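## Task

Every shelf spot carries a lot number on the shelf edge right below it, and several spots may have the same number. Set one cardboard box from lot 451 and one from lot 434 on the desk so that nothing overhangs the desk's edge. All other cardboard boxes must stay on the shelves where they started. A lot absent from the storeroom is skipped. The robot must not fall or finish leaning, or the task fails.

## Robot and tools

ROBOT. A simulated Hello Robot Stretch 3 with a single arm. It has a two-wheeled base (0.33 m long, 0.34 m wide, rounded at the back) that pivots about a point midway between the drive wheels, 0.05 m behind the front edge. It cannot drive sideways. A lift slides up a mast, and a telescoping arm reaches out to the robot's RIGHT; to shift the gripper forward or back you drive the base. With the arm pulled in and wrist folded, turning sweeps a 0.28 m radius; an unfolded level wrist reaches past that. Loose objects may occasionally get nudged by something else.

FRAMES. Base frame: origin on the floor between the drive wheels, x forward, y left, z up, metres. hand_pose is reported in it, located where the closed fingertips meet; with all wrist joints at zero its x axis points up, y back along the arm toward the mast, z toward the robot's rear. Odometry frame is the base frame at scene start; base_odometry counts wheel rotation only, so slip reads as travel. Heading is in rad, left positive, -3.142 to 3.142.

move. Takes an action made of "base", "joints" or both (plus optional "speeds", "pace", "contact_limits"), or "servos": "reboot" by itself. "base" holds exactly one key, both relative to where the base last reported itself: translate_m (metres, -3 to 3, forward positive) or rotate_rad (radians, -6.4 to 6.4, left positive). "joints" is a single object of absolute targets keyed by joint: lift_m 0 to 1.1; arm_m 0 to 0.52 (extension); wrist_yaw_rad -1.345 to 4.42 (0 along the arm, positive swings toward the front); wrist_pitch_rad -1.57 to 0.451 (0 level, negative tips fingertips down); wrist_roll_rad -2.911 to 2.918; gripper_m -0.089 to 0.179 (larger is wider; fingertip gap is about 0.007 m less near closed, 0.025 m less wide open); head_pan_rad -3.953 to 1.73 (0 forward, -1.57 looks along the arm); head_tilt_rad -1.53 to 0.419 (negative looks down). Out-of-range values get refused; unknown keys make the call invalid. "pace" is "default" or "max"; "speeds" gives per-motion top speeds (same keys, up to max). Default/max: translate 0.12/0.30 m/s, rotate 0.76/1.90 rad/s, lift 0.11/0.15 m/s, arm 0.14/0.40 m/s. The base is capped at 0.10 m/s and 0.63 rad/s unless lift_m < 0.30, arm_m < 0.03 and wrist_yaw_rad > 2.54. Motions start together; an action times out after 14 s. "blocking" true (default) returns once all motion rests; false returns within about 0.5 s. A later move overrides only the joints (or base) it names. "cameras" lists head_camera, nav_camera, wrist_camera or "all".

contact_limits: motor_effort percentages 1 to 100 for arm_m, translate_m, rotate_rad; lift_m takes an object {"down": v, "up": v} (1 to 100, below about 12 may trip while moving freely). Put each limit only in the same action as its own command. The base has no contact stop unless you give one.

wait(seconds 0 to 10) returns state, ending early once moves come to rest. stop brakes all running motions; braked joints may keep pressing on contacts. zoom_image(camera, region [x0,y0,x1,y1] in pixels, at most 504x504) enlarges a recent full image. finished_scene(scene) ends the scene irreversibly; the goal must hold without the robot.

RESULTS. "move" says done or the worst status. Status words: moving, done, off_target (at rest short of target, maybe still pushing), stopped, contact_stop (that joint goes slack), time_out, torque_fault (servo off; send reboot). An uncommanded stop or a refused call cancels the remaining move/wait/finished_scene calls in that reply. on_its_own describes what joints did unbidden; "held at" is a target, not a reading. motor_effort is % of max (bracket = peak in last action); wrist_pitch full effort reads near 45, roll near 72. lidar_m: 12 sectors of 30 degrees, first straight ahead, counter-clockwise (4th left, 7th behind, 10th right), plane 0.17 m up, "-" means nothing seen or closer than 0.15 m. wrist_depth_mm and head_depth_mm are 7x7 median depth grids. base_tilt in degrees (forward, right), with up to about 4 degrees of fixed bias. If turned_by_wheels and turned_by_imu disagree by more than 0.15 rad, believe the IMU.

CAMERAS. head_camera arrives rotated: turn it a quarter clockwise to view upright; nav_camera needs a quarter counter-clockwise. Both move with head pan/tilt; wrist_camera rides on the gripper. Calibration (K, T_world_to_cam) is given per camera and is slightly off.

GRIPPING. Command gripper_m below the item's width to hold; lower squeezes harder. Open at least 0.05 beyond the width to release. Readings don't confirm a grasp. Re-send if the stall guard loosens it.

CAUTIONS. Before folding (wrist_yaw_rad 3.0) or unfolding the wrist, have lift_m 0.32 to 0.95, wrist_pitch_rad -0.4, roll near 0; once folded, the lift can drop to 0.25. With yaw below -0.4 keep pitch at -0.5 or lower. Pushing into something rigid with the gripper above about 0.45 m, or driving while holding or snagged, can tip the robot; back off if base_tilt shows a lean. Use a low lift "down" limit when lowering onto surfaces. Wrist and head have no contact stop and fault after sustained strain. Avoid drops, releasing moving items, slams, hard hits and heavy pushes.

Each tool is called as a command line: name --argument value for each argument, lists and objects as JSON in quotes; but a table of rows of numbers goes row by row, as --pt "numbers of a row", without its own name.

## Session

move --cameras '["all"]'

Scene clock: 0.00 s.
base_odometry: x=+0.000 y=+0.000 heading=+0.000
turned_by_wheels: +0.000
turned_by_imu: +0.000
base_tilt: forward=-0.3 right=-1.3
lidar_m: 0.73 0.73 0.85 1.53 2.66 1.26 1.01 1.11 1.82 1.63 1.40 0.83
head_depth_mm: 802 792 784 776 768 761 757 / 774 765 758 751 744 737 730 / 748 740 734 728 721 715 708 / 724 715 710 705 699 694 687 / 702 695 689 684 679 672 667 / 681 673 667 664 658 652 648 / 661 655 652 644 640 634 631
base_status: not commanded
joint_positions: lift_m=+0.374 arm_m=+0.001 wrist_yaw_rad=+3.009 wrist_pitch_rad=-0.462 wrist_roll_rad=+0.000 gripper_m=+0.037 head_pan_rad=+0.000 head_tilt_rad=-0.003
joint_status: not commanded
measured_speeds: all 0
motor_effort: left_wheel=-0.4 right_wheel=+0.1 lift_m=+22.4 arm_m=-2.9 wrist_yaw_rad=-1.0 wrist_pitch_rad=+1.9 wrist_roll_rad=-0.1 gripper_m=+0.3 head_pan_rad=+1.2 head_tilt_rad=+6.7
hand_pose: x=+0.0076 y=+0.0712 z=+0.3774 quat_wxyz=(+0.207, +0.697, +0.116, +0.676) (m; base frame)
wrist_depth_mm: - 138 - - - 859 - / - 151 - - - 975 - / - 167 922 - - 937 - / 840 775 203 821 806 791 762 / 698 671 212 657 648 671 666 / 590 599 126 579 128 582 578 / 522 546 287 355 507 509 509
pictures: head_camera (sideways), nav_camera (sideways), wrist_camera
camera_calibration:
head_camera: T_world_to_cam=[[0.049258, -0.0462949, -0.997713, 1.31416], [0.0559933, 0.997482, -0.0435198, 0.0560066], [0.997215, -0.0537216, 0.0517262, -0.117899], [0, 0, 0, 1]] pos_world=[0.0497012, -0.00136013, 1.31969]
nav_camera: T_world_to_cam=[[-0.0233498, 0.0170467, 0.999582, -1.25828], [0.00969844, -0.999804, 0.017277, 0.0275711], [0.99968, 0.0100978, 0.0231799, -0.0831342], [0, 0, 0, 1]] pos_world=[0.0534596, 0.0498547, 1.25921]
wrist_camera: T_world_to_cam=[[0.994963, -0.0965217, -0.0270514, 0.016197], [-0.0806635, -0.610724, -0.787724, 0.37395], [0.0595115, 0.785938, -0.615434, 0.342021], [0, 0, 0, 1]] pos_world=[-0.00630544, -0.0388635, 0.505499]

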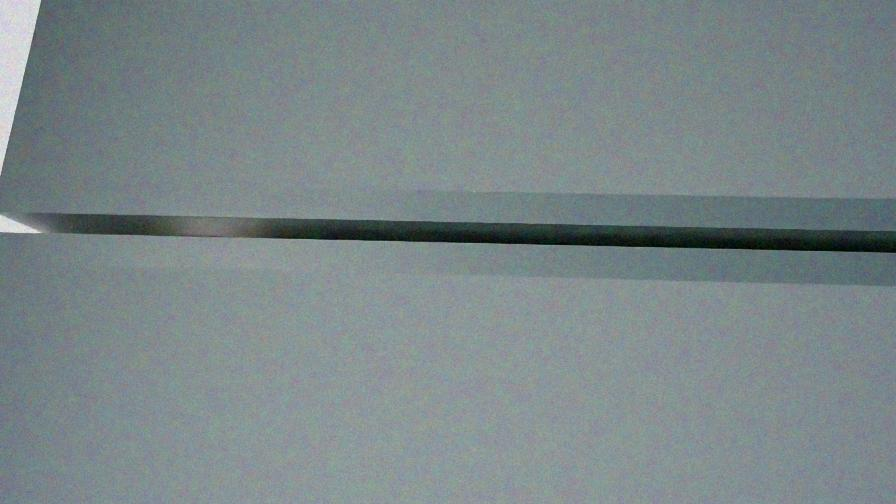

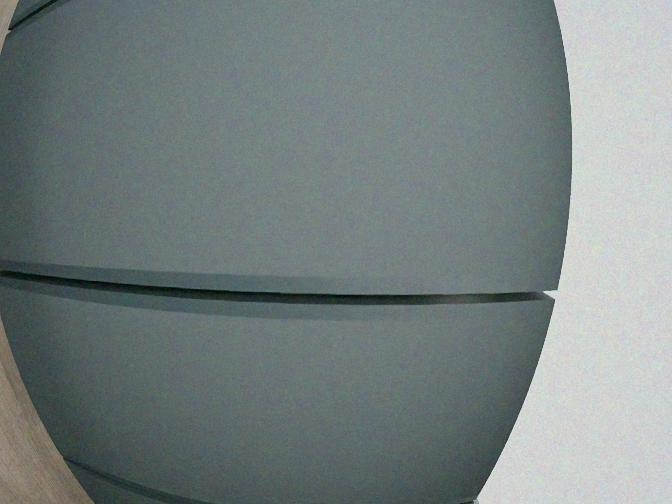

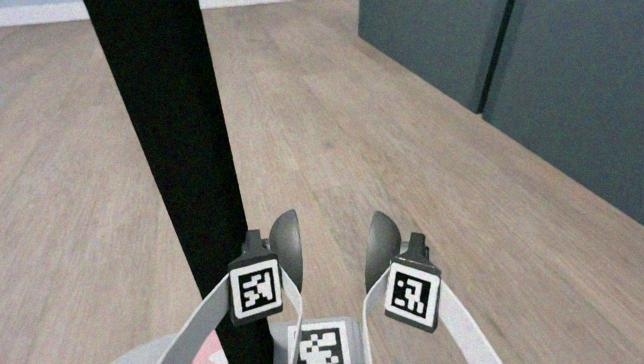

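move --joints '{"head_pan_rad": 1.5, "head_tilt_rad": -0.3}' --pace "max" --cameras '["nav_camera"]'

move --joints '{"head_pan_rad": -1.57, "head_tilt_rad": -0.3}' --pace "max" --cameras '["nav_camera"]'

move --joints '{"head_pan_rad": -3.14, "head_tilt_rad": -0.3}' --pace "max" --cameras '["nav_camera"]'

Scene clock: 7.47 s.
move: done
base_odometry: x=+0.000 y=+0.000 heading=+0.000
turned_by_wheels: +0.000
turned_by_imu: +0.000
base_tilt: forward=-0.3 right=-1.2
lidar_m: 0.72 0.73 0.85 1.53 2.66 1.26 1.01 1.11 1.81 1.62 1.39 0.83
head_depth_mm: 1117 1124 1135 1145 1168 1178 1190 / 1353 1363 1385 1398 1430 1447 1460 / 2445 2574 2668 2829 1828 1853 1544 / 2425 2524 2635 2749 2852 2003 1540 / 2325 2428 2573 2713 2742 1997 1526 / 2275 2358 2485 2609 2674 1977 1519 / 2182 2297 2407 2529 2615 1982 1526
base_status: not commanded
joint_positions: lift_m=+0.374 arm_m=+0.001 wrist_yaw_rad=+3.009 wrist_pitch_rad=-0.462 wrist_roll_rad=+0.000 gripper_m=+0.037 head_pan_rad=+1.540 head_tilt_rad=-0.300
joint_status: all done
measured_speeds: translate_m=+0.000 rotate_rad=+0.000 lift_m=+0.000 arm_m=+0.000 wrist_yaw_rad=+0.000 wrist_pitch_rad=+0.000 wrist_roll_rad=+0.000 head_pan_rad=-0.024 head_tilt_rad=+0.000
motor_effort: left_wheel=-0.4(0.8) right_wheel=+0.5(1.1) lift_m=+23.0(23.9) arm_m=-9.9(10.1) wrist_yaw_rad=-0.6(1.5) wrist_pitch_rad=+1.8(2.0) wrist_roll_rad=+0.0(0.3) gripper_m=+0.5(0.9) head_pan_rad=-3.6(5.7) head_tilt_rad=-3.2(8.0)
hand_pose: x=+0.0076 y=+0.0712 z=+0.3774 quat_wxyz=(+0.207, +0.697, +0.116, +0.676) (m; base frame)
wrist_depth_mm: - 139 - - - 861 - / - 150 - - - 986 - / - 167 925 - - 946 - / 834 770 204 811 813 801 769 / 692 679 212 657 651 662 671 / 600 596 126 574 128 580 571 / 526 534 287 356 505 517 512
pictures: nav_camera (sideways)
camera_calibration:
nav_camera: T_world_to_cam=[[-0.00862383, 0.270393, 0.962711, -1.20998], [0.999766, -0.0167851, 0.0136701, 0.0262983], [0.0198555, 0.962604, -0.270185, 0.304773], [0, 0, 0, 1]] pos_world=[-0.0427782, 0.0342371, 1.24685]

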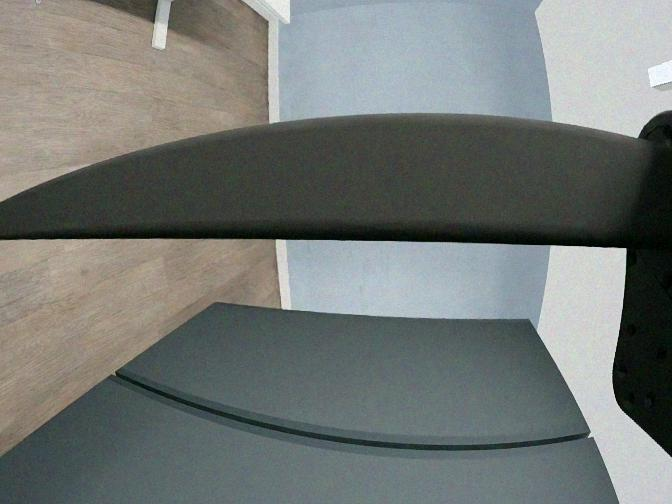

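Scene clock: 10.07 s.
move: done
base_odometry: x=+0.000 y=+0.000 heading=+0.000
turned_by_wheels: +0.000
turned_by_imu: +0.000
base_tilt: forward=-0.4 right=-1.2
lidar_m: 0.73 0.73 0.85 1.53 2.66 1.26 1.01 1.11 1.81 1.62 1.39 0.83
head_depth_mm: 1795 1823 1885 2001 2444 2042 1561 / 1905 2027 2140 2171 2173 1997 1555 / 1828 1980 2090 2217 2307 1917 1542 / 1709 1937 2047 2139 2131 1905 1545 / 1426 1487 1563 1684 1749 1812 1531 / 1617 1810 1908 2010 2054 1858 1520 / 1624 1760 1875 1961 1910 1850 1519
base_status: not commanded
joint_positions: lift_m=+0.374 arm_m=+0.001 wrist_yaw_rad=+3.009 wrist_pitch_rad=-0.462 wrist_roll_rad=+0.000 gripper_m=+0.037 head_pan_rad=-1.578 head_tilt_rad=-0.300
joint_status: all done
measured_speeds: translate_m=+0.000 rotate_rad=+0.000 lift_m=+0.000 arm_m=+0.000 wrist_yaw_rad=+0.000 wrist_pitch_rad=+0.000 wrist_roll_rad=+0.000 head_pan_rad=+0.024 head_tilt_rad=+0.000
motor_effort: left_wheel=-0.4(0.8) right_wheel=+0.2(1.1) lift_m=+23.3(24.0) arm_m=-12.6(13.4) wrist_yaw_rad=+0.4(1.6) wrist_pitch_rad=+1.9(2.1) wrist_roll_rad=-0.1(0.3) gripper_m=+0.7(1.1) head_pan_rad=+3.5(4.7) head_tilt_rad=-2.6(5.8)
hand_pose: x=+0.0076 y=+0.0712 z=+0.3774 quat_wxyz=(+0.207, +0.697, +0.116, +0.676) (m; base frame)
wrist_depth_mm: - 139 - - - 865 - / - 150 - - - 965 - / - 167 931 - - 943 - / 827 769 204 811 798 797 767 / 696 675 212 660 663 673 671 / 592 598 126 582 129 579 575 / 525 534 287 354 497 510 510
pictures: nav_camera (sideways)
camera_calibration:
nav_camera: T_world_to_cam=[[0.0150259, -0.270609, 0.962572, -1.20988], [-0.999883, -0.00686845, 0.0136774, 0.038426], [0.00291015, -0.962665, -0.27068, 0.305452], [0, 0, 0, 1]] pos_world=[0.0557122, -0.0330917, 1.24675]

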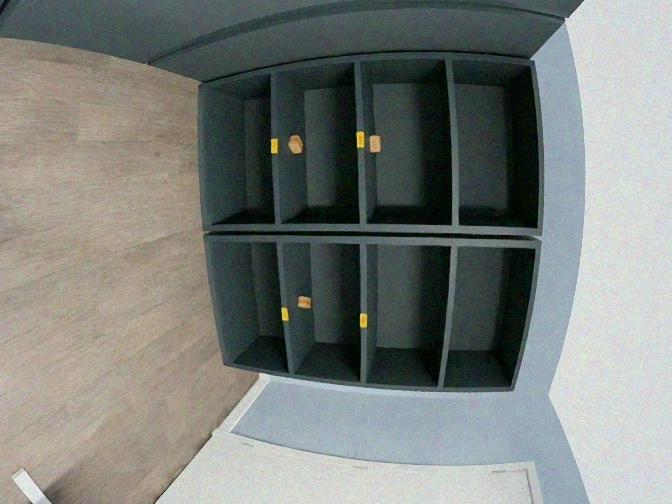

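Scene clock: 12.13 s.
move: done
base_odometry: x=+0.000 y=+0.000 heading=+0.000
turned_by_wheels: +0.000
turned_by_imu: +0.000
base_tilt: forward=-0.4 right=-1.3
lidar_m: 0.72 0.72 0.85 1.53 2.66 1.26 1.01 1.12 1.81 1.63 1.39 0.83
head_depth_mm: 1522 1607 1695 1789 1356 1807 1555 / 1488 1559 1626 1743 1338 1063 1455 / 1439 1509 1582 1666 1333 1052 1495 / 1396 1472 1531 1615 1313 998 1491 / 1359 1424 1498 1566 1305 993 1518 / 1326 1388 1450 1528 1289 944 1398 / 1296 1344 1417 1475 1289 894 1512
base_status: not commanded
joint_positions: lift_m=+0.374 arm_m=+0.001 wrist_yaw_rad=+3.009 wrist_pitch_rad=-0.462 wrist_roll_rad=+0.000 gripper_m=+0.037 head_pan_rad=-3.148 head_tilt_rad=-0.300
joint_status: all done
measured_speeds: translate_m=+0.000 rotate_rad=+0.000 lift_m=+0.000 arm_m=+0.000 wrist_yaw_rad=+0.000 wrist_pitch_rad=+0.000 wrist_roll_rad=+0.000 head_pan_rad=+0.024 head_tilt_rad=+0.000
motor_effort: left_wheel=-0.4(0.7) right_wheel=+0.2(0.9) lift_m=+23.4(23.9) arm_m=-13.0(13.7) wrist_yaw_rad=-1.3(1.8) wrist_pitch_rad=+1.9(2.0) wrist_roll_rad=-0.1(0.2) gripper_m=+0.7(0.9) head_pan_rad=+3.1(6.0) head_tilt_rad=-2.1(4.8)
hand_pose: x=+0.0076 y=+0.0712 z=+0.3774 quat_wxyz=(+0.207, +0.697, +0.116, +0.676) (m; base frame)
wrist_depth_mm: - 138 - - - 863 - / - 151 - - - 966 - / - 167 912 - - 940 - / 843 778 203 803 805 797 764 / 693 674 211 659 650 670 665 / 604 596 126 578 128 584 580 / 524 536 287 354 502 514 513
pictures: nav_camera (sideways)
camera_calibration:
nav_camera: T_world_to_cam=[[-0.270597, -0.0152698, 0.962572, -1.20812], [-0.00779931, 0.999876, 0.0136691, 0.0324597], [-0.962661, -0.00380858, -0.270683, 0.311394], [0, 0, 0, 1]] pos_world=[-0.0268939, -0.0497175, 1.24675]

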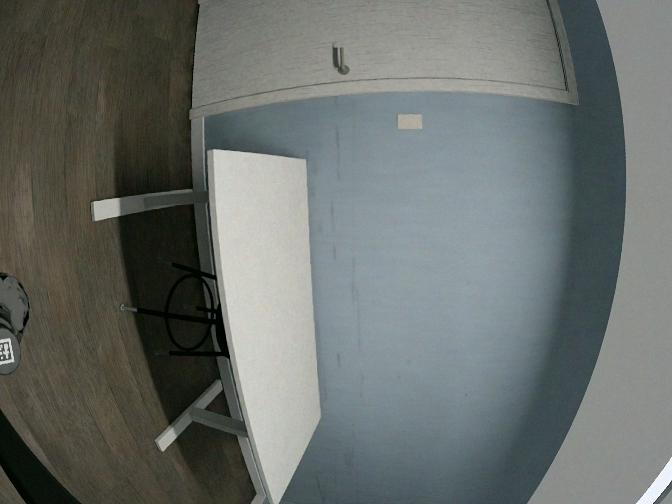

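move --joints '{"head_pan_rad": -1.62, "head_tilt_rad": -0.3}' --pace "max" --cameras '["head_camera"]'

Scene clock: 24.10 s.
move: done
base_odometry: x=+0.000 y=+0.000 heading=+0.000
turned_by_wheels: +0.000
turned_by_imu: +0.000
base_tilt: forward=-0.3 right=-1.2
lidar_m: 0.72 0.73 0.85 1.53 2.66 1.26 1.01 1.11 1.81 1.63 1.40 0.83
head_depth_mm: 1841 1798 1873 2337 2449 2063 1570 / 1961 1998 2099 2094 2089 2034 1552 / 1835 1998 2128 2252 2299 1981 1547 / 1818 1942 2064 2158 2141 1913 1538 / 1584 1856 1958 1936 1865 1871 1527 / 1493 1675 1892 1946 1937 1794 1523 / 1641 1774 1860 1963 1924 1859 1519
base_status: not commanded
joint_positions: lift_m=+0.374 arm_m=+0.001 wrist_yaw_rad=+3.009 wrist_pitch_rad=-0.462 wrist_roll_rad=+0.000 gripper_m=+0.037 head_pan_rad=-1.612 head_tilt_rad=-0.300
joint_status: all done
measured_speeds: translate_m=+0.000 rotate_rad=+0.000 lift_m=+0.000 arm_m=+0.000 wrist_yaw_rad=+0.000 wrist_pitch_rad=+0.000 wrist_roll_rad=+0.000 head_pan_rad=-0.024 head_tilt_rad=+0.000
motor_effort: left_wheel=-0.1(0.8) right_wheel=-0.3(1.2) lift_m=+23.5(24.2) arm_m=-11.8(13.5) wrist_yaw_rad=-1.0(1.7) wrist_pitch_rad=+1.8(2.1) wrist_roll_rad=+0.0(0.3) gripper_m=+0.4(1.0) head_pan_rad=-3.0(5.4) head_tilt_rad=-1.5(4.2)
hand_pose: x=+0.0076 y=+0.0712 z=+0.3774 quat_wxyz=(+0.207, +0.697, +0.116, +0.676) (m; base frame)
wrist_depth_mm: - 138 - - - 857 - / - 150 - - - 991 - / - 167 928 - - 953 - / 851 770 204 810 818 803 762 / 704 678 211 659 658 669 665 / 601 598 126 568 129 582 578 / 529 545 289 355 506 510 507
pictures: head_camera (sideways)
camera_calibration:
head_camera: T_world_to_cam=[[-0.0361985, 0.246788, -0.968393, 1.27611], [0.994972, -0.0816501, -0.0579999, 0.0690746], [-0.0933831, -0.965624, -0.242591, 0.2719], [0, 0, 0, 1]] pos_world=[0.00285678, -0.046735, 1.30574]

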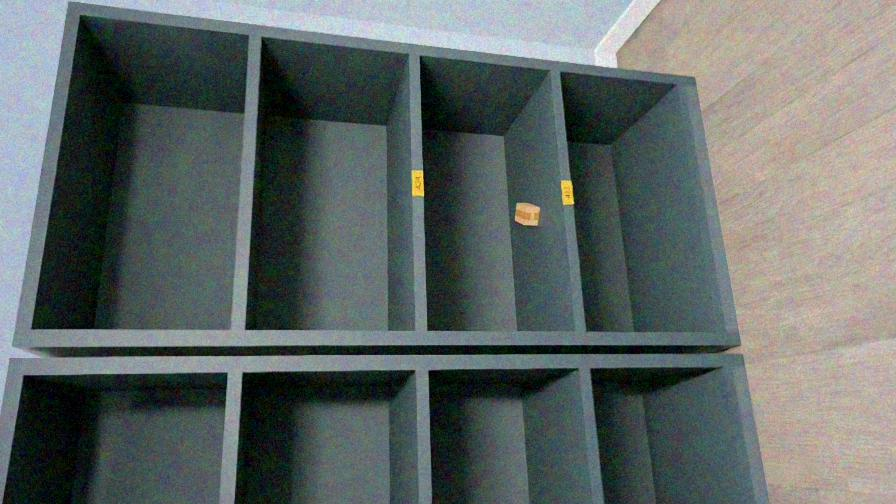

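zoom_image --camera "head_camera" --region '[390, 150, 600, 240]'

move --joints '{"head_pan_rad": -1.1, "head_tilt_rad": -0.3}' --pace "max" --cameras '["head_camera"]'

Scaled by 2.400 from the camera's 896x504 image, which has a finer 1280x720 frame.

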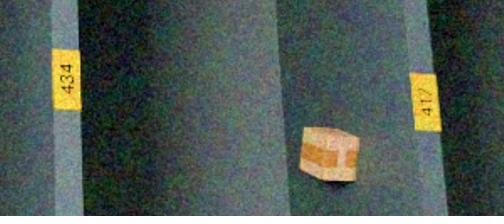

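Scene clock: 29.90 s.
move: done
base_odometry: x=+0.000 y=+0.000 heading=+0.000
turned_by_wheels: +0.000
turned_by_imu: +0.000
base_tilt: forward=-0.4 right=-1.1
lidar_m: 0.72 0.72 0.85 1.53 2.66 1.26 1.01 1.11 1.81 1.63 1.39 0.83
head_depth_mm: 1567 1764 1742 1557 1646 1720 1567 / 1676 1824 1929 2004 2024 1928 1551 / 1689 1865 1976 2042 2003 1897 1551 / 1713 1920 2023 2116 2151 1888 1541 / 1618 1726 1866 1918 1964 1885 1535 / 1442 1482 1547 1612 1677 1748 1525 / 1172 1204 1243 1275 1340 1373 1409
base_status: not commanded
joint_positions: lift_m=+0.374 arm_m=+0.001 wrist_yaw_rad=+3.009 wrist_pitch_rad=-0.462 wrist_roll_rad=+0.000 gripper_m=+0.037 head_pan_rad=-1.091 head_tilt_rad=-0.300
joint_status: all done
measured_speeds: all 0
motor_effort: left_wheel=-0.3(0.8) right_wheel=+0.6(0.7) lift_m=+23.6(24.3) arm_m=-12.7(13.1) wrist_yaw_rad=-1.0(1.5) wrist_pitch_rad=+1.9(2.0) wrist_roll_rad=+0.0(0.3) gripper_m=+0.3(0.9) head_pan_rad=+1.9(5.4) head_tilt_rad=-0.5(2.1)
hand_pose: x=+0.0076 y=+0.0712 z=+0.3774 quat_wxyz=(+0.207, +0.697, +0.116, +0.676) (m; base frame)
wrist_depth_mm: - 139 - - - 879 - / - 151 - - - 962 - / - 167 926 - - 939 - / 824 769 204 812 801 802 767 / 695 668 210 659 655 677 669 / 602 599 126 567 129 582 579 / 529 537 288 354 502 509 505
pictures: head_camera (sideways)
camera_calibration:
head_camera: T_world_to_cam=[[-0.154223, 0.196007, -0.968399, 1.27684], [0.903563, 0.424516, -0.0579746, 0.0696442], [0.399737, -0.88395, -0.242575, 0.268847], [0, 0, 0, 1]] pos_world=[0.0265226, -0.0421873, 1.30574]

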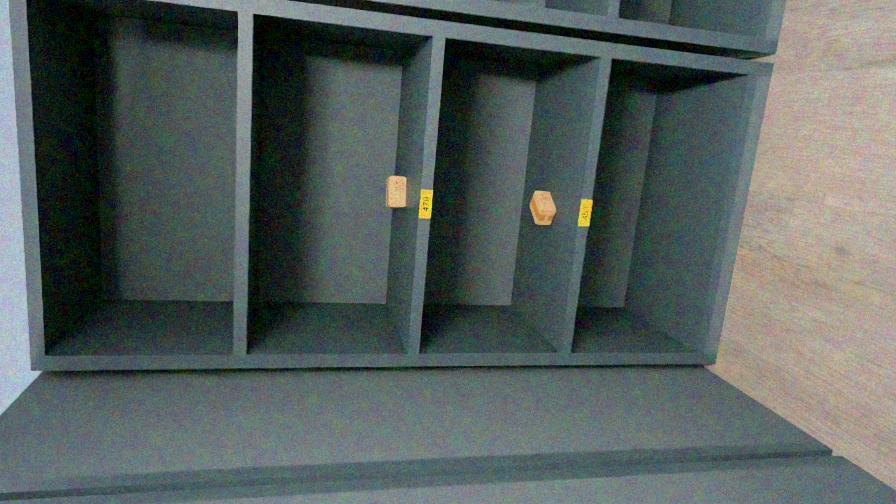

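zoom_image --camera "head_camera" --region '[370, 150, 620, 250]'

Scaled by 2.016 from the camera's 896x504 image, which has a finer 1280x720 frame.

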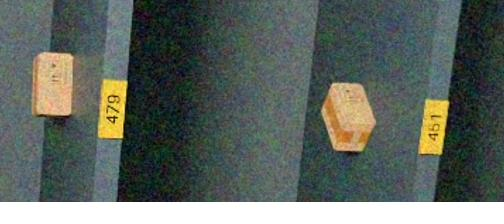

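move --base '{"rotate_rad": 0.265}' --joints '{"head_pan_rad": -1.57, "head_tilt_rad": -0.3}' --pace "max" --cameras '["head_camera","nav_camera"]'

move --joints '{"head_pan_rad": 1.0, "head_tilt_rad": -0.3}' --pace "max" --cameras '["nav_camera"]'

move --joints '{"head_pan_rad": -3.4, "head_tilt_rad": -0.3}' --pace "max" --cameras '["nav_camera"]'

Scene clock: 80.43 s.
move: done
base_odometry: x=+0.000 y=+0.000 heading=+0.265
turned_by_wheels: +0.265
turned_by_imu: +0.261
base_tilt: forward=-0.3 right=-1.4
lidar_m: 0.73 0.76 1.06 2.66 1.64 1.01 1.11 1.60 1.96 1.63 1.00 0.75
head_depth_mm: 1647 1860 1972 2053 2040 1933 1555 / 1533 1861 1969 2065 2020 1908 1560 / 1474 1648 1583 1649 1754 1809 1542 / 1702 1856 1954 2084 2139 1898 1537 / 1711 1872 1967 2076 2098 1867 1529 / 1752 1853 1963 2076 2090 1867 1532 / 1579 1744 1849 1848 1817 1829 1520
base_status: done
joint_positions: lift_m=+0.374 arm_m=+0.001 wrist_yaw_rad=+3.009 wrist_pitch_rad=-0.462 wrist_roll_rad=+0.000 gripper_m=+0.037 head_pan_rad=-1.578 head_tilt_rad=-0.300
joint_status: all done
measured_speeds: translate_m=+0.000 rotate_rad=+0.000 lift_m=+0.000 arm_m=+0.000 wrist_yaw_rad=+0.000 wrist_pitch_rad=+0.000 wrist_roll_rad=+0.000 head_pan_rad=+0.024 head_tilt_rad=+0.000
motor_effort: left_wheel=-7.5(13.0) right_wheel=+8.7(13.0) lift_m=+23.3(24.5) arm_m=-13.1(13.2) wrist_yaw_rad=-0.5(1.4) wrist_pitch_rad=+1.8(2.0) wrist_roll_rad=-0.1(0.3) gripper_m=+0.1(1.0) head_pan_rad=+3.3(5.2) head_tilt_rad=+1.3(5.2)
hand_pose: x=+0.0076 y=+0.0712 z=+0.3774 quat_wxyz=(+0.207, +0.697, +0.116, +0.676) (m; base frame)
wrist_depth_mm: - 139 - - - - - / - 150 - - - - 848 / - 167 918 - - 990 895 / 833 765 203 815 808 795 783 / 703 671 211 656 650 675 673 / 603 599 126 577 129 580 578 / 522 538 288 353 505 512 508
pictures: head_camera (sideways), nav_camera (sideways)
camera_calibration:
head_camera: T_world_to_cam=[[-0.0443897, 0.245435, -0.968396, 1.27616], [0.997141, -0.0484532, -0.0579875, 0.0690363], [-0.0611541, -0.968201, -0.242583, 0.271688], [0, 0, 0, 1]] pos_world=[0.00442443, -0.046822, 1.30574]
nav_camera: T_world_to_cam=[[0.0149717, -0.270611, 0.962572, -1.20987], [-0.999884, -0.0066616, 0.0136793, 0.0384295], [0.0027105, -0.962666, -0.27068, 0.305463], [0, 0, 0, 1]] pos_world=[0.055711, -0.0330913, 1.24675]

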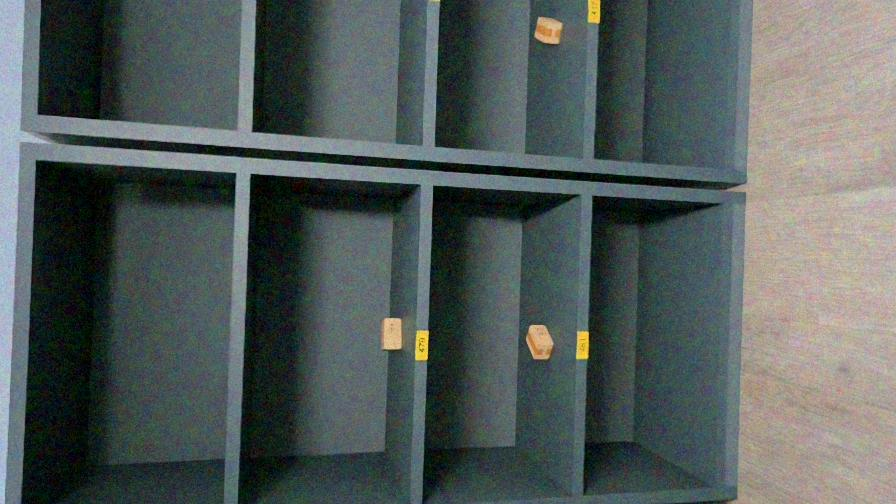

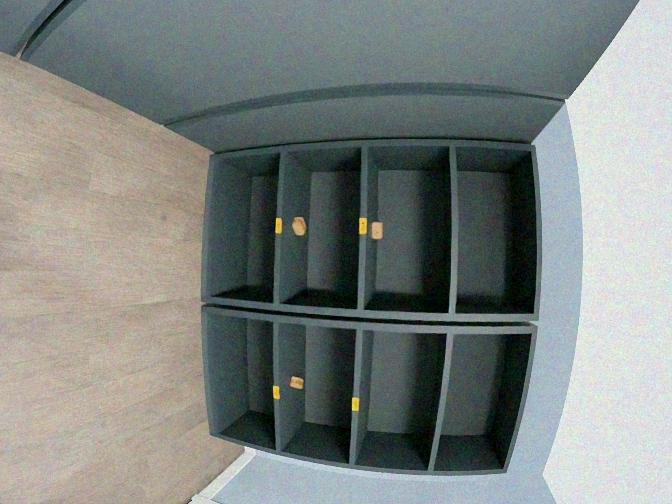

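Scene clock: 82.90 s.
move: done
base_odometry: x=+0.000 y=+0.000 heading=+0.265
turned_by_wheels: +0.000
turned_by_imu: +0.000
base_tilt: forward=-0.4 right=-1.3
lidar_m: 0.73 0.76 1.06 2.65 1.64 1.01 1.11 1.60 1.96 1.62 1.00 0.75
head_depth_mm: 798 818 837 857 878 904 927 / 895 923 952 986 1003 1032 1066 / 1030 1062 1094 1125 1176 1210 1255 / 1205 1242 1296 1342 1404 1462 1459 / 1460 1509 1584 1661 1757 1784 1530 / 2385 2511 2620 2722 2788 1980 1526 / 2276 2372 2424 2557 2627 1973 1519
base_status: not commanded
joint_positions: lift_m=+0.374 arm_m=+0.001 wrist_yaw_rad=+3.009 wrist_pitch_rad=-0.462 wrist_roll_rad=+0.000 gripper_m=+0.037 head_pan_rad=+1.008 head_tilt_rad=-0.300
joint_status: all done
measured_speeds: translate_m=+0.000 rotate_rad=+0.000 lift_m=+0.000 arm_m=+0.000 wrist_yaw_rad=+0.000 wrist_pitch_rad=+0.000 wrist_roll_rad=+0.000 head_pan_rad=-0.024 head_tilt_rad=+0.000
motor_effort: left_wheel=-7.6(8.5) right_wheel=+8.8(9.7) lift_m=+23.4(24.3) arm_m=-13.1(13.6) wrist_yaw_rad=-0.1(1.7) wrist_pitch_rad=+2.0(2.0) wrist_roll_rad=+0.1(0.3) gripper_m=+0.1(1.0) head_pan_rad=-2.9(5.4) head_tilt_rad=+1.4(5.1)
hand_pose: x=+0.0076 y=+0.0712 z=+0.3774 quat_wxyz=(+0.207, +0.697, +0.116, +0.676) (m; base frame)
wrist_depth_mm: - 138 - - - - - / - 151 - - - - 827 / - 167 889 - - 966 905 / 833 769 203 812 803 799 801 / 696 673 211 657 658 670 674 / 594 596 126 573 129 583 572 / 534 536 288 353 501 514 507
pictures: nav_camera (sideways)
camera_calibration:
nav_camera: T_world_to_cam=[[0.129883, 0.237879, 0.962572, -1.21056], [0.853305, -0.521233, 0.0136725, 0.0271395], [0.504976, 0.819591, -0.270682, 0.302446], [0, 0, 0, 1]] pos_world=[-0.0186555, 0.0542308, 1.24675]

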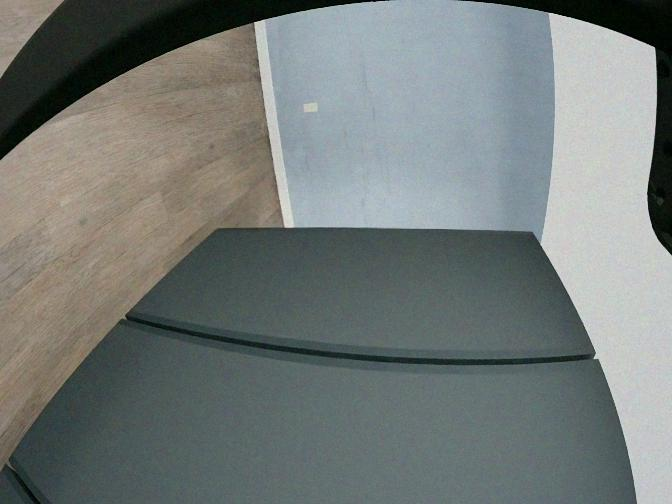

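Scene clock: 86.00 s.
move: done
base_odometry: x=+0.000 y=+0.000 heading=+0.265
turned_by_wheels: +0.000
turned_by_imu: +0.000
base_tilt: forward=-0.3 right=-1.1
lidar_m: 0.72 0.76 1.06 2.65 1.64 1.01 1.11 1.60 1.96 1.63 1.00 0.75
head_depth_mm: 1509 1595 1687 1798 1356 1810 1565 / 1477 1549 1650 1725 1335 1063 1464 / 1443 1500 1585 1664 1323 1052 1488 / 1396 1469 1535 1612 1313 998 1489 / 1363 1420 1488 1571 1296 948 1537 / 1324 1393 1457 1522 1297 936 1393 / 1292 1353 1411 1486 1281 894 1519
base_status: not commanded
joint_positions: lift_m=+0.374 arm_m=+0.001 wrist_yaw_rad=+3.009 wrist_pitch_rad=-0.462 wrist_roll_rad=+0.000 gripper_m=+0.037 head_pan_rad=-3.408 head_tilt_rad=-0.300
joint_status: all done
measured_speeds: translate_m=+0.000 rotate_rad=+0.000 lift_m=+0.000 arm_m=+0.000 wrist_yaw_rad=+0.000 wrist_pitch_rad=+0.000 wrist_roll_rad=+0.000 head_pan_rad=+0.024 head_tilt_rad=+0.000
motor_effort: left_wheel=-8.6(8.6) right_wheel=+9.2(10.0) lift_m=+23.9(24.5) arm_m=-12.5(13.6) wrist_yaw_rad=-0.6(1.4) wrist_pitch_rad=+1.9(2.1) wrist_roll_rad=+0.2(0.4) gripper_m=+0.3(0.9) head_pan_rad=+3.9(5.7) head_tilt_rad=+3.3(6.2)
hand_pose: x=+0.0076 y=+0.0712 z=+0.3774 quat_wxyz=(+0.207, +0.697, +0.116, +0.676) (m; base frame)
wrist_depth_mm: - 138 - - - - - / - 150 - - - - 827 / - 167 927 - - 977 872 / 825 771 203 795 789 805 787 / 702 668 211 661 653 674 664 / 604 595 126 572 129 584 574 / 529 535 289 354 505 510 507
pictures: nav_camera (sideways)
camera_calibration:
nav_camera: T_world_to_cam=[[-0.265426, 0.0547842, 0.962574, -1.20814], [0.249522, 0.968272, 0.0136962, 0.0308109], [-0.931283, 0.243819, -0.270674, 0.311231], [0, 0, 0, 1]] pos_world=[-0.0385157, -0.0395303, 1.24675]

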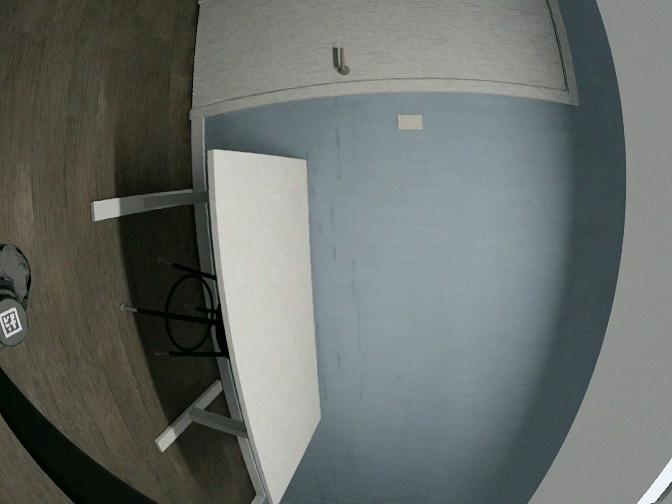

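zoom_image --camera "nav_camera" --region '[190, 130, 400, 310]'

move --base '{"rotate_rad": -1.395}' --joints '{"head_pan_rad": -0.17, "head_tilt_rad": -0.4}' --pace "max"

move --base '{"translate_m": 0.9}' --joints '{"lift_m": 0.65}' --cameras '["head_camera"]'

move --base '{"rotate_rad": 1.395}' --joints '{"head_pan_rad": -1.57, "head_tilt_rad": -0.7}' --cameras '["head_camera"]'

Scaled by 2.400 from the camera's 672x504 image, which has a finer 792x594 frame.

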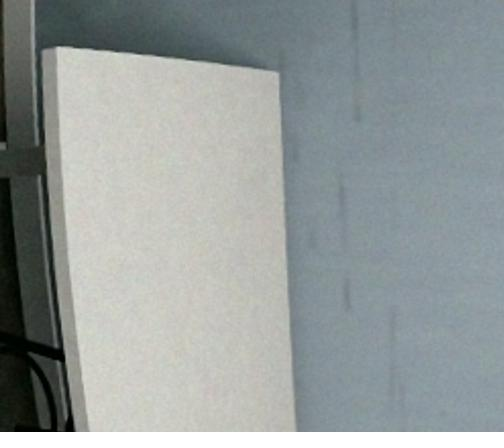

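Scene clock: 128.30 s.
move: done
base_odometry: x=+0.000 y=+0.000 heading=-1.130
turned_by_wheels: -1.395
turned_by_imu: -1.372
base_tilt: forward=-0.3 right=-1.2
lidar_m: 1.58 0.86 0.73 0.73 0.82 1.36 2.66 1.26 1.01 1.11 1.74 1.62
head_depth_mm: 1720 1802 1906 2042 2210 1809 1425 / 1364 1471 1876 2047 2185 1799 1420 / 1716 1801 1823 1849 1850 1779 1416 / 1729 1858 1947 2061 2137 1779 1405 / 1759 1863 1942 2057 2121 1754 1396 / 1740 1876 1975 2066 2239 1750 1392 / 1637 1651 1662 1739 1886 1743 1385
base_status: done
joint_positions: lift_m=+0.374 arm_m=+0.001 wrist_yaw_rad=+3.009 wrist_pitch_rad=-0.462 wrist_roll_rad=+0.000 gripper_m=+0.037 head_pan_rad=-0.166 head_tilt_rad=-0.400
joint_status: all done
measured_speeds: all 0
motor_effort: left_wheel=+7.0(12.0) right_wheel=-8.9(13.5) lift_m=+24.8(24.8) arm_m=-12.6(13.6) wrist_yaw_rad=-0.8(2.1) wrist_pitch_rad=+1.8(2.1) wrist_roll_rad=-0.1(0.3) gripper_m=+0.3(0.9) head_pan_rad=-2.8(5.5) head_tilt_rad=-4.2(6.9)
hand_pose: x=+0.0076 y=+0.0712 z=+0.3774 quat_wxyz=(+0.207, +0.697, +0.116, +0.676) (m; base frame)
wrist_depth_mm: - 138 - - - - - / - 150 161 - - - - / - 167 176 - - - - / 838 763 204 812 812 797 787 / 697 678 211 666 657 663 667 / 593 595 126 583 129 581 573 / 525 538 288 354 505 512 510
pictures: none

Scene clock: 138.43 s.
move: done
base_odometry: x=+0.384 y=-0.814 heading=-1.130
turned_by_wheels: +0.000
turned_by_imu: +0.000
base_tilt: forward=-0.3 right=-1.2
lidar_m: 1.01 0.63 0.53 0.53 0.60 0.99 3.51 1.55 1.57 1.73 1.42 0.83
head_depth_mm: 960 1043 1093 955 1079 996 972 / 963 1048 1123 944 1287 1065 1258 / 972 1051 1121 935 1285 1059 1252 / 968 1055 1130 920 1293 1052 1248 / 974 1060 1130 909 1294 1046 1284 / 744 1063 1138 895 1291 1041 1273 / 769 1070 1132 886 1263 1032 1242
base_status: done
joint_positions: lift_m=+0.650 arm_m=+0.001 wrist_yaw_rad=+3.009 wrist_pitch_rad=-0.462 wrist_roll_rad=+0.000 gripper_m=+0.037 head_pan_rad=-0.170 head_tilt_rad=-0.400
joint_status: all done
measured_speeds: all 0
motor_effort: left_wheel=+3.3(13.0) right_wheel=+6.6(10.2) lift_m=+23.9(34.7) arm_m=-10.7(13.3) wrist_yaw_rad=-1.4(1.9) wrist_pitch_rad=+2.0(2.1) wrist_roll_rad=-0.1(0.3) gripper_m=+0.2(1.1) head_pan_rad=-3.0(4.0) head_tilt_rad=-1.8(4.1)
hand_pose: x=+0.0076 y=+0.0711 z=+0.6529 quat_wxyz=(+0.207, +0.697, +0.116, +0.676) (m; base frame)
wrist_depth_mm: - 138 - - - - 491 / - 151 162 - - - 540 / 741 167 175 - - 608 - / - 190 192 - - 681 - / - 933 210 150 152 755 - / 928 904 126 867 128 850 - / 813 809 284 785 783 788 781
pictures: head_camera (sideways)
camera_calibration:
head_camera: T_world_to_cam=[[-0.343484, 0.0119774, -0.939082, 1.23965], [0.203082, 0.977208, -0.0618168, 0.0788492], [0.916939, -0.211944, -0.338088, 0.389987], [0, 0, 0, 1]] pos_world=[0.0521942, -0.00924466, 1.30086]

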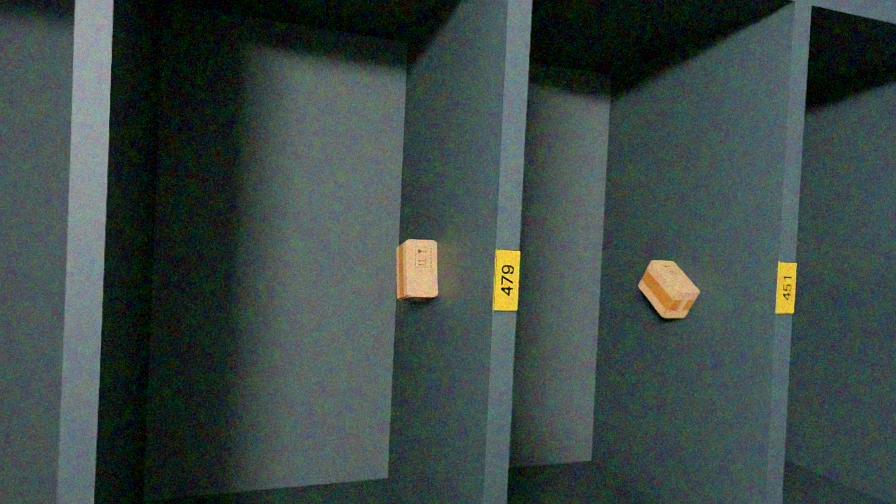

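Scene clock: 141.77 s.
move: done
base_odometry: x=+0.384 y=-0.814 heading=+0.264
turned_by_wheels: +1.395
turned_by_imu: +1.372
base_tilt: forward=-0.2 right=-1.2
lidar_m: 0.53 0.56 0.78 2.33 2.09 1.55 1.73 1.50 0.83 1.20 0.73 0.55
head_depth_mm: 976 1037 850 1059 1058 1296 1185 / 978 1048 838 1268 1100 1309 1185 / 980 1045 825 1262 1443 1323 1176 / 984 1014 1248 1245 1433 1314 1173 / 986 1044 1251 1235 1422 1317 1167 / 990 1051 1257 1224 1427 1306 1165 / 992 1031 1159 1180 1221 1296 1157
base_status: done
joint_positions: lift_m=+0.650 arm_m=+0.001 wrist_yaw_rad=+3.009 wrist_pitch_rad=-0.462 wrist_roll_rad=+0.000 gripper_m=+0.037 head_pan_rad=-1.571 head_tilt_rad=-0.701
joint_status: all done
measured_speeds: all 0
motor_effort: left_wheel=-8.5(12.3) right_wheel=+8.4(12.2) lift_m=+25.8(26.4) arm_m=-12.8(13.6) wrist_yaw_rad=-0.2(1.6) wrist_pitch_rad=+2.1(2.1) wrist_roll_rad=-0.1(0.3) gripper_m=+0.6(1.0) head_pan_rad=+3.9(5.7) head_tilt_rad=+3.2(8.3)
hand_pose: x=+0.0076 y=+0.0711 z=+0.6529 quat_wxyz=(+0.207, +0.697, +0.116, +0.676) (m; base frame)
wrist_depth_mm: - 138 - - - - - / - 151 - - - - - / - 167 - - - - - / - - 203 - - - - / - - 212 - - - - / 933 919 126 881 129 877 - / 820 815 286 789 784 785 -
pictures: head_camera (sideways)
camera_calibration:
head_camera: T_world_to_cam=[[-0.045927, 0.603424, -0.796097, 1.05138], [0.997477, -0.0154803, -0.0692784, 0.0837194], [-0.054128, -0.79727, -0.601191, 0.738271], [0, 0, 0, 1]] pos_world=[0.00473983, -0.0445326, 1.28665]

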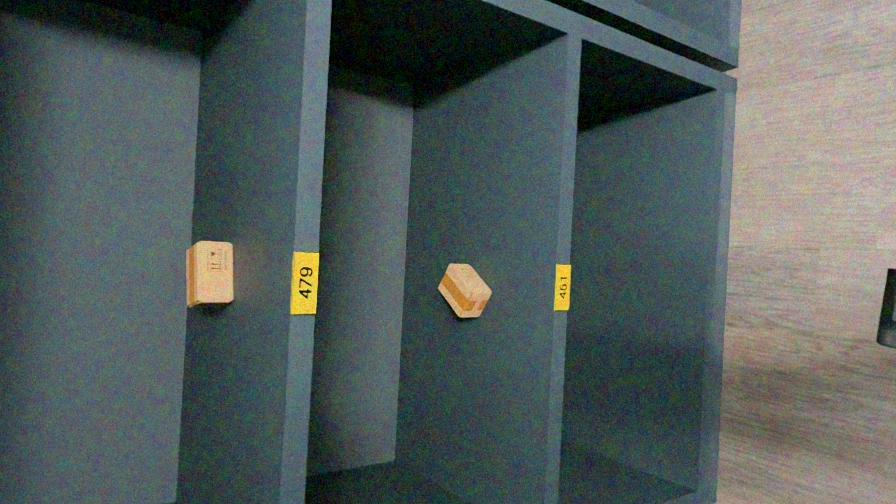

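zoom_image --camera "head_camera" --region '[400, 230, 520, 350]'

Scaled by 4.200 from the camera's 896x504 image, which has a finer 1280x720 frame.

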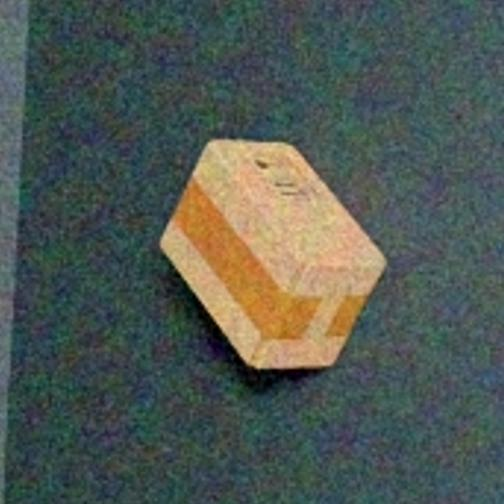

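move --joints '{"wrist_yaw_rad": -0.7, "wrist_pitch_rad": -0.55, "gripper_m": 0.14, "lift_m": 0.75}' --cameras '["wrist_camera","head_camera"]'

Scene clock: 189.00 s.
move: done
base_odometry: x=+0.384 y=-0.814 heading=+0.264
turned_by_wheels: +0.000
turned_by_imu: +0.000
base_tilt: forward=-0.3 right=-1.3
lidar_m: 0.53 0.56 0.78 2.33 2.09 1.55 1.73 1.51 0.83 1.19 0.73 0.55
head_depth_mm: 979 1041 852 1061 1066 1286 1215 / 979 1049 840 1269 1093 1308 371 / 980 1042 830 1262 1447 1305 383 / 985 1013 821 1252 1439 1310 1176 / 986 1051 1250 1232 1422 1316 1158 / 989 1051 1256 1227 1419 1312 1157 / 996 1032 1150 1175 1220 1290 1156
base_status: not commanded
joint_positions: lift_m=+0.750 arm_m=+0.001 wrist_yaw_rad=-0.697 wrist_pitch_rad=-0.561 wrist_roll_rad=+0.000 gripper_m=+0.140 head_pan_rad=-1.570 head_tilt_rad=-0.700
joint_status: all done
measured_speeds: all 0
motor_effort: left_wheel=-8.5(9.1) right_wheel=+8.4(9.4) lift_m=+26.6(33.3) arm_m=-12.0(12.9) wrist_yaw_rad=-3.8(6.6) wrist_pitch_rad=+1.6(4.4) wrist_roll_rad=-0.1(0.3) gripper_m=+0.7(82.5) head_pan_rad=+3.5(4.0) head_tilt_rad=+2.6(3.8)
hand_pose: x=-0.1525 y=-0.3020 z=+0.7320 quat_wxyz=(+0.572, -0.048, -0.705, -0.416) (m; base frame)
wrist_depth_mm: - - - 602 956 - - / - - - 665 - - - / - - - - - - - / - - - - - - - / - - - - - - - / - 125 913 948 939 120 892 / - 812 851 857 836 800 800
pictures: head_camera (sideways), wrist_camera
camera_calibration:
head_camera: T_world_to_cam=[[-0.0468152, 0.602542, -0.796713, 1.05215], [0.997496, -0.0141285, -0.0692985, 0.0837052], [-0.0530116, -0.797962, -0.600371, 0.737183], [0, 0, 0, 1]] pos_world=[0.0048403, -0.0445362, 1.28665]
wrist_camera: T_world_to_cam=[[-0.787113, 0.616057, -0.0304477, 0.0949519], [0.443005, 0.530284, -0.722873, 0.789452], [-0.429185, -0.582471, -0.69031, 0.430096], [0, 0, 0, 1]] pos_world=[-0.0904028, -0.226611, 0.870464]

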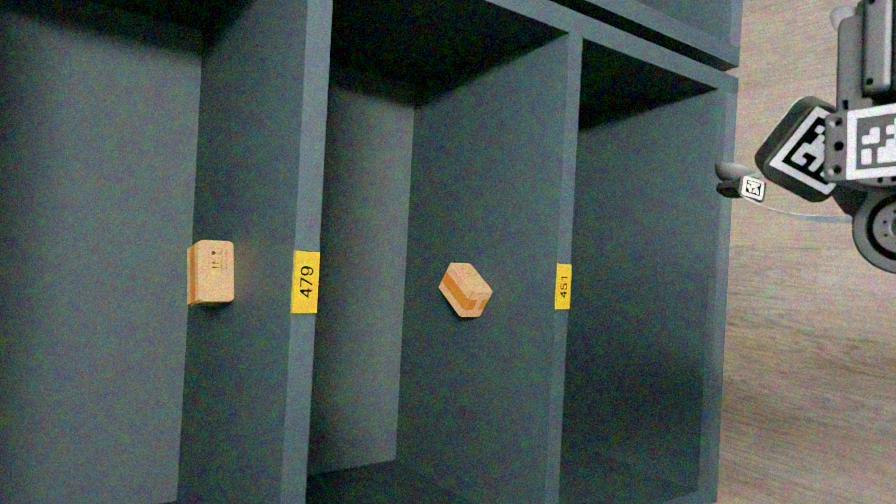

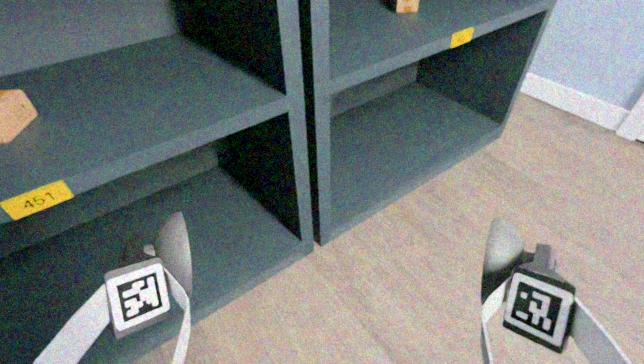

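move --base '{"rotate_rad": -0.885}'

move --base '{"translate_m": 0.258}'

move --base '{"rotate_rad": 0.885}' --joints '{"head_tilt_rad": -0.9}' --cameras '["wrist_camera","head_camera"]'

Scene clock: 202.73 s.
move: done
base_odometry: x=+0.384 y=-0.814 heading=-0.620
turned_by_wheels: -0.885
turned_by_imu: -0.870
base_tilt: forward=-0.4 right=-1.2
lidar_m: 0.64 0.53 0.53 0.60 0.97 3.50 1.57 1.55 1.73 1.44 0.83 1.05
head_depth_mm: 1548 1680 1826 1968 1702 1403 1209 / 1256 1697 1955 2076 1683 1391 371 / 1324 1406 1577 1841 1677 1377 382 / 1437 1315 1663 1841 1630 1375 1167 / 1350 1169 1611 1344 1549 1358 1166 / 1229 1055 1484 1226 1421 1322 1164 / 1101 771 835 952 1101 1279 1149
base_status: done
joint_positions: lift_m=+0.750 arm_m=+0.001 wrist_yaw_rad=-0.697 wrist_pitch_rad=-0.561 wrist_roll_rad=+0.000 gripper_m=+0.140 head_pan_rad=-1.570 head_tilt_rad=-0.700
joint_status: not commanded
measured_speeds: all 0
motor_effort: left_wheel=+7.7(11.9) right_wheel=-9.7(12.8) lift_m=+23.7(25.3) arm_m=-12.7(13.5) wrist_yaw_rad=-2.2(5.0) wrist_pitch_rad=+1.6(1.7) wrist_roll_rad=+0.0(0.3) gripper_m=+0.7(1.2) head_pan_rad=+3.3(3.9) head_tilt_rad=+2.4(3.5)
hand_pose: x=-0.1526 y=-0.3019 z=+0.7320 quat_wxyz=(+0.572, -0.048, -0.705, -0.416) (m; base frame)
wrist_depth_mm: - - - - - - - / - - - - - - - / - - - - - - - / - - - - - - - / - - - - - - - / - 126 960 956 957 120 911 / 105 848 860 839 851 806 803
pictures: none

Scene clock: 206.43 s.
move: done
base_odometry: x=+0.594 y=-0.964 heading=-0.620
turned_by_wheels: +0.000
turned_by_imu: +0.000
base_tilt: forward=-0.3 right=-1.3
lidar_m: 0.44 0.36 0.36 0.41 0.66 3.69 1.81 1.91 1.58 0.77 0.98 0.67
head_depth_mm: 1296 1366 1605 2077 1710 1398 1207 / 1387 1255 1618 1817 1693 1387 371 / 1405 1115 1702 1423 1630 1377 382 / 691 780 900 1159 1495 1373 1171 / 641 713 797 950 1069 1283 1162 / 696 793 747 1095 997 1278 1142 / 779 880 694 1173 963 1210 1106
base_status: done
joint_positions: lift_m=+0.750 arm_m=+0.001 wrist_yaw_rad=-0.697 wrist_pitch_rad=-0.561 wrist_roll_rad=+0.000 gripper_m=+0.140 head_pan_rad=-1.570 head_tilt_rad=-0.700
joint_status: not commanded
measured_speeds: all 0
motor_effort: left_wheel=+5.4(12.0) right_wheel=+5.6(7.4) lift_m=+26.1(26.6) arm_m=-12.3(13.5) wrist_yaw_rad=-2.8(4.9) wrist_pitch_rad=+1.7(1.7) wrist_roll_rad=-0.1(0.3) gripper_m=+0.6(1.2) head_pan_rad=+3.5(3.9) head_tilt_rad=+2.7(3.6)
hand_pose: x=-0.1526 y=-0.3019 z=+0.7320 quat_wxyz=(+0.572, -0.048, -0.705, -0.416) (m; base frame)
wrist_depth_mm: - - - - - - - / - - - - - - - / - - - - - - - / 640 - - - - - - / - 662 - - - - - / - 126 960 954 946 120 904 / 105 820 859 849 847 798 805
pictures: none

Scene clock: 208.97 s.
move: done
base_odometry: x=+0.594 y=-0.964 heading=+0.264
turned_by_wheels: +0.885
turned_by_imu: +0.870
base_tilt: forward=-0.3 right=-1.1
lidar_m: 0.36 0.38 0.53 1.59 2.35 1.80 1.90 0.77 0.79 1.00 0.50 0.38
head_depth_mm: 813 631 1137 1019 1302 306 - / 806 625 1132 1008 1304 303 315 / 816 619 1141 985 903 304 313 / 812 611 1139 995 1321 333 323 / 813 605 1132 986 1314 1232 1081 / 818 596 1119 984 1253 1228 1091 / 734 590 829 867 1022 1145 1069
base_status: done
joint_positions: lift_m=+0.750 arm_m=+0.001 wrist_yaw_rad=-0.697 wrist_pitch_rad=-0.561 wrist_roll_rad=+0.000 gripper_m=+0.140 head_pan_rad=-1.570 head_tilt_rad=-0.900
joint_status: all done
measured_speeds: all 0
motor_effort: left_wheel=-8.8(13.1) right_wheel=+8.5(12.1) lift_m=+27.7(28.0) arm_m=-12.6(13.7) wrist_yaw_rad=-2.3(4.3) wrist_pitch_rad=+1.6(1.7) wrist_roll_rad=-0.1(0.4) gripper_m=+0.3(1.1) head_pan_rad=+3.2(3.8) head_tilt_rad=-7.0(7.6)
hand_pose: x=-0.1526 y=-0.3019 z=+0.7319 quat_wxyz=(+0.572, -0.048, -0.705, -0.417) (m; base frame)
wrist_depth_mm: - - - 831 - 574 - / - - - - 620 - - / - 522 - - 684 - - / - - - - 856 - - / - 147 - - 961 - - / - 124 - - 937 120 915 / - 120 - 840 844 809 796
pictures: head_camera (sideways), wrist_camera
camera_calibration:
head_camera: T_world_to_cam=[[-0.0468893, 0.748829, -0.661103, 0.875416], [0.997487, -0.000088916, -0.0708484, 0.0857018], [-0.0531121, -0.662764, -0.746943, 0.927822], [0, 0, 0, 1]] pos_world=[0.00483979, -0.0406021, 1.27784]
wrist_camera: T_world_to_cam=[[-0.786767, 0.616498, -0.0304456, 0.0950169], [0.443424, 0.530203, -0.722676, 0.789175], [-0.429386, -0.582078, -0.690516, 0.430335], [0, 0, 0, 1]] pos_world=[-0.0904029, -0.226512, 0.870364]

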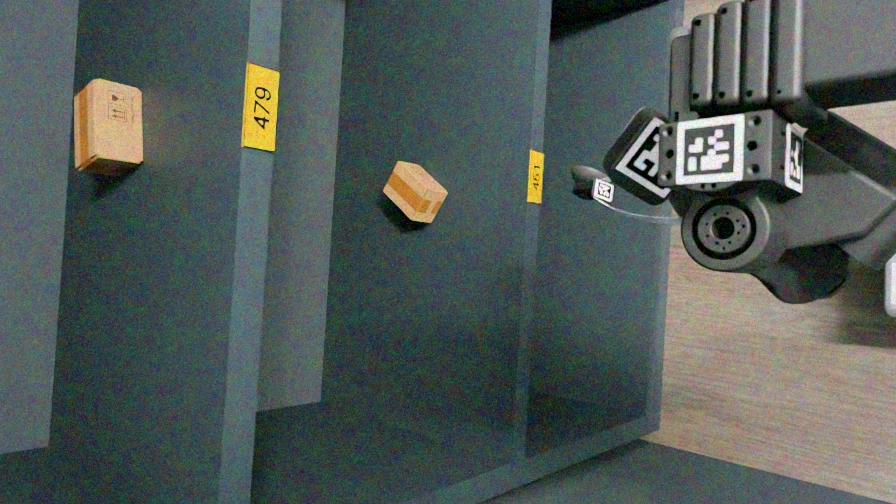

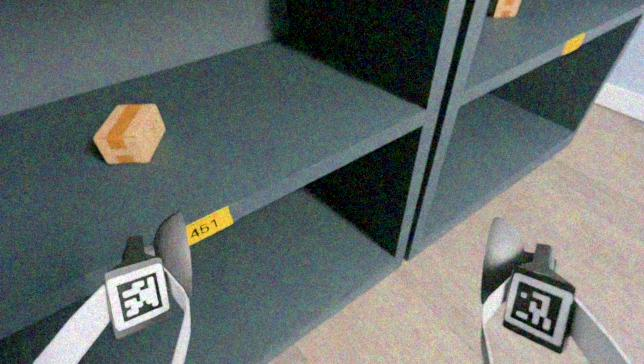

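move --joints '{"lift_m": 0.68, "arm_m": 0.443}' --cameras '["wrist_camera","head_camera"]'

Scene clock: 226.20 s.
move: done
base_odometry: x=+0.594 y=-0.964 heading=+0.264
turned_by_wheels: +0.000
turned_by_imu: +0.000
base_tilt: forward=-0.4 right=-1.2
lidar_m: 0.36 0.38 0.53 1.59 2.35 1.80 1.90 0.77 0.79 1.00 0.50 0.38
head_depth_mm: 814 631 1131 1016 1289 1246 1063 / 805 626 1139 958 446 378 330 / 812 616 648 675 1272 1245 1104 / 809 612 667 967 1321 1234 1101 / 814 603 1127 987 1313 1233 1093 / 815 597 1117 978 1260 1236 1091 / 735 590 829 866 1028 1143 1068
base_status: not commanded
joint_positions: lift_m=+0.680 arm_m=+0.443 wrist_yaw_rad=-0.697 wrist_pitch_rad=-0.562 wrist_roll_rad=+0.000 gripper_m=+0.140 head_pan_rad=-1.570 head_tilt_rad=-0.900
joint_status: all done
measured_speeds: all 0
motor_effort: left_wheel=-8.5(9.2) right_wheel=+8.3(9.1) lift_m=+25.1(27.3) arm_m=+13.0(15.5) wrist_yaw_rad=-2.8(4.6) wrist_pitch_rad=+1.7(1.9) wrist_roll_rad=-0.3(0.6) gripper_m=+0.8(1.4) head_pan_rad=+2.9(3.4) head_tilt_rad=-6.4(7.9)
hand_pose: x=-0.1525 y=-0.7442 z=+0.6618 quat_wxyz=(+0.572, -0.048, -0.705, -0.417) (m; base frame)
wrist_depth_mm: 264 295 331 - 516 - - / 281 318 - - 546 - - / 303 330 - - - - - / 323 - - - - - - / 327 150 322 324 319 143 321 / 302 126 279 276 290 120 277 / 105 251 222 221 257 246 245
pictures: head_camera (sideways), wrist_camera
camera_calibration:
head_camera: T_world_to_cam=[[-0.0468851, 0.748925, -0.660994, 0.87528], [0.997482, -0.000147767, -0.0709201, 0.0857913], [-0.0532115, -0.662655, -0.747032, 0.927942], [0, 0, 0, 1]] pos_world=[0.00483952, -0.0406015, 1.27784]
wrist_camera: T_world_to_cam=[[-0.786659, 0.616634, -0.0304777, 0.365751], [0.443821, 0.5305, -0.722214, 0.973016], [-0.429174, -0.581663, -0.690998, 0.12517], [0, 0, 0, 1]] pos_world=[-0.0904035, -0.668913, 0.800365]

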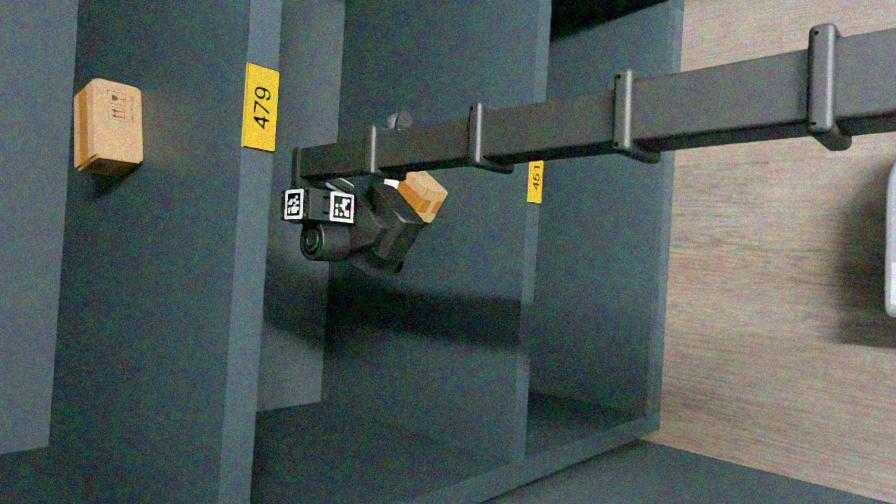

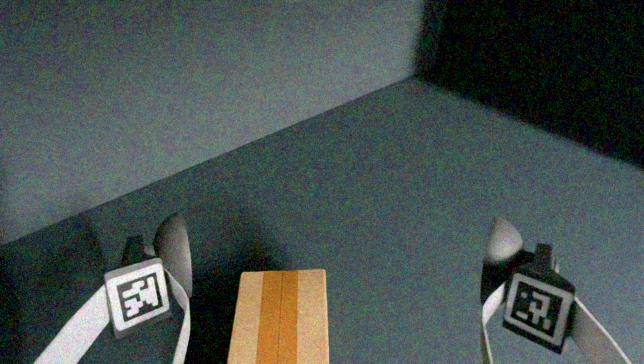

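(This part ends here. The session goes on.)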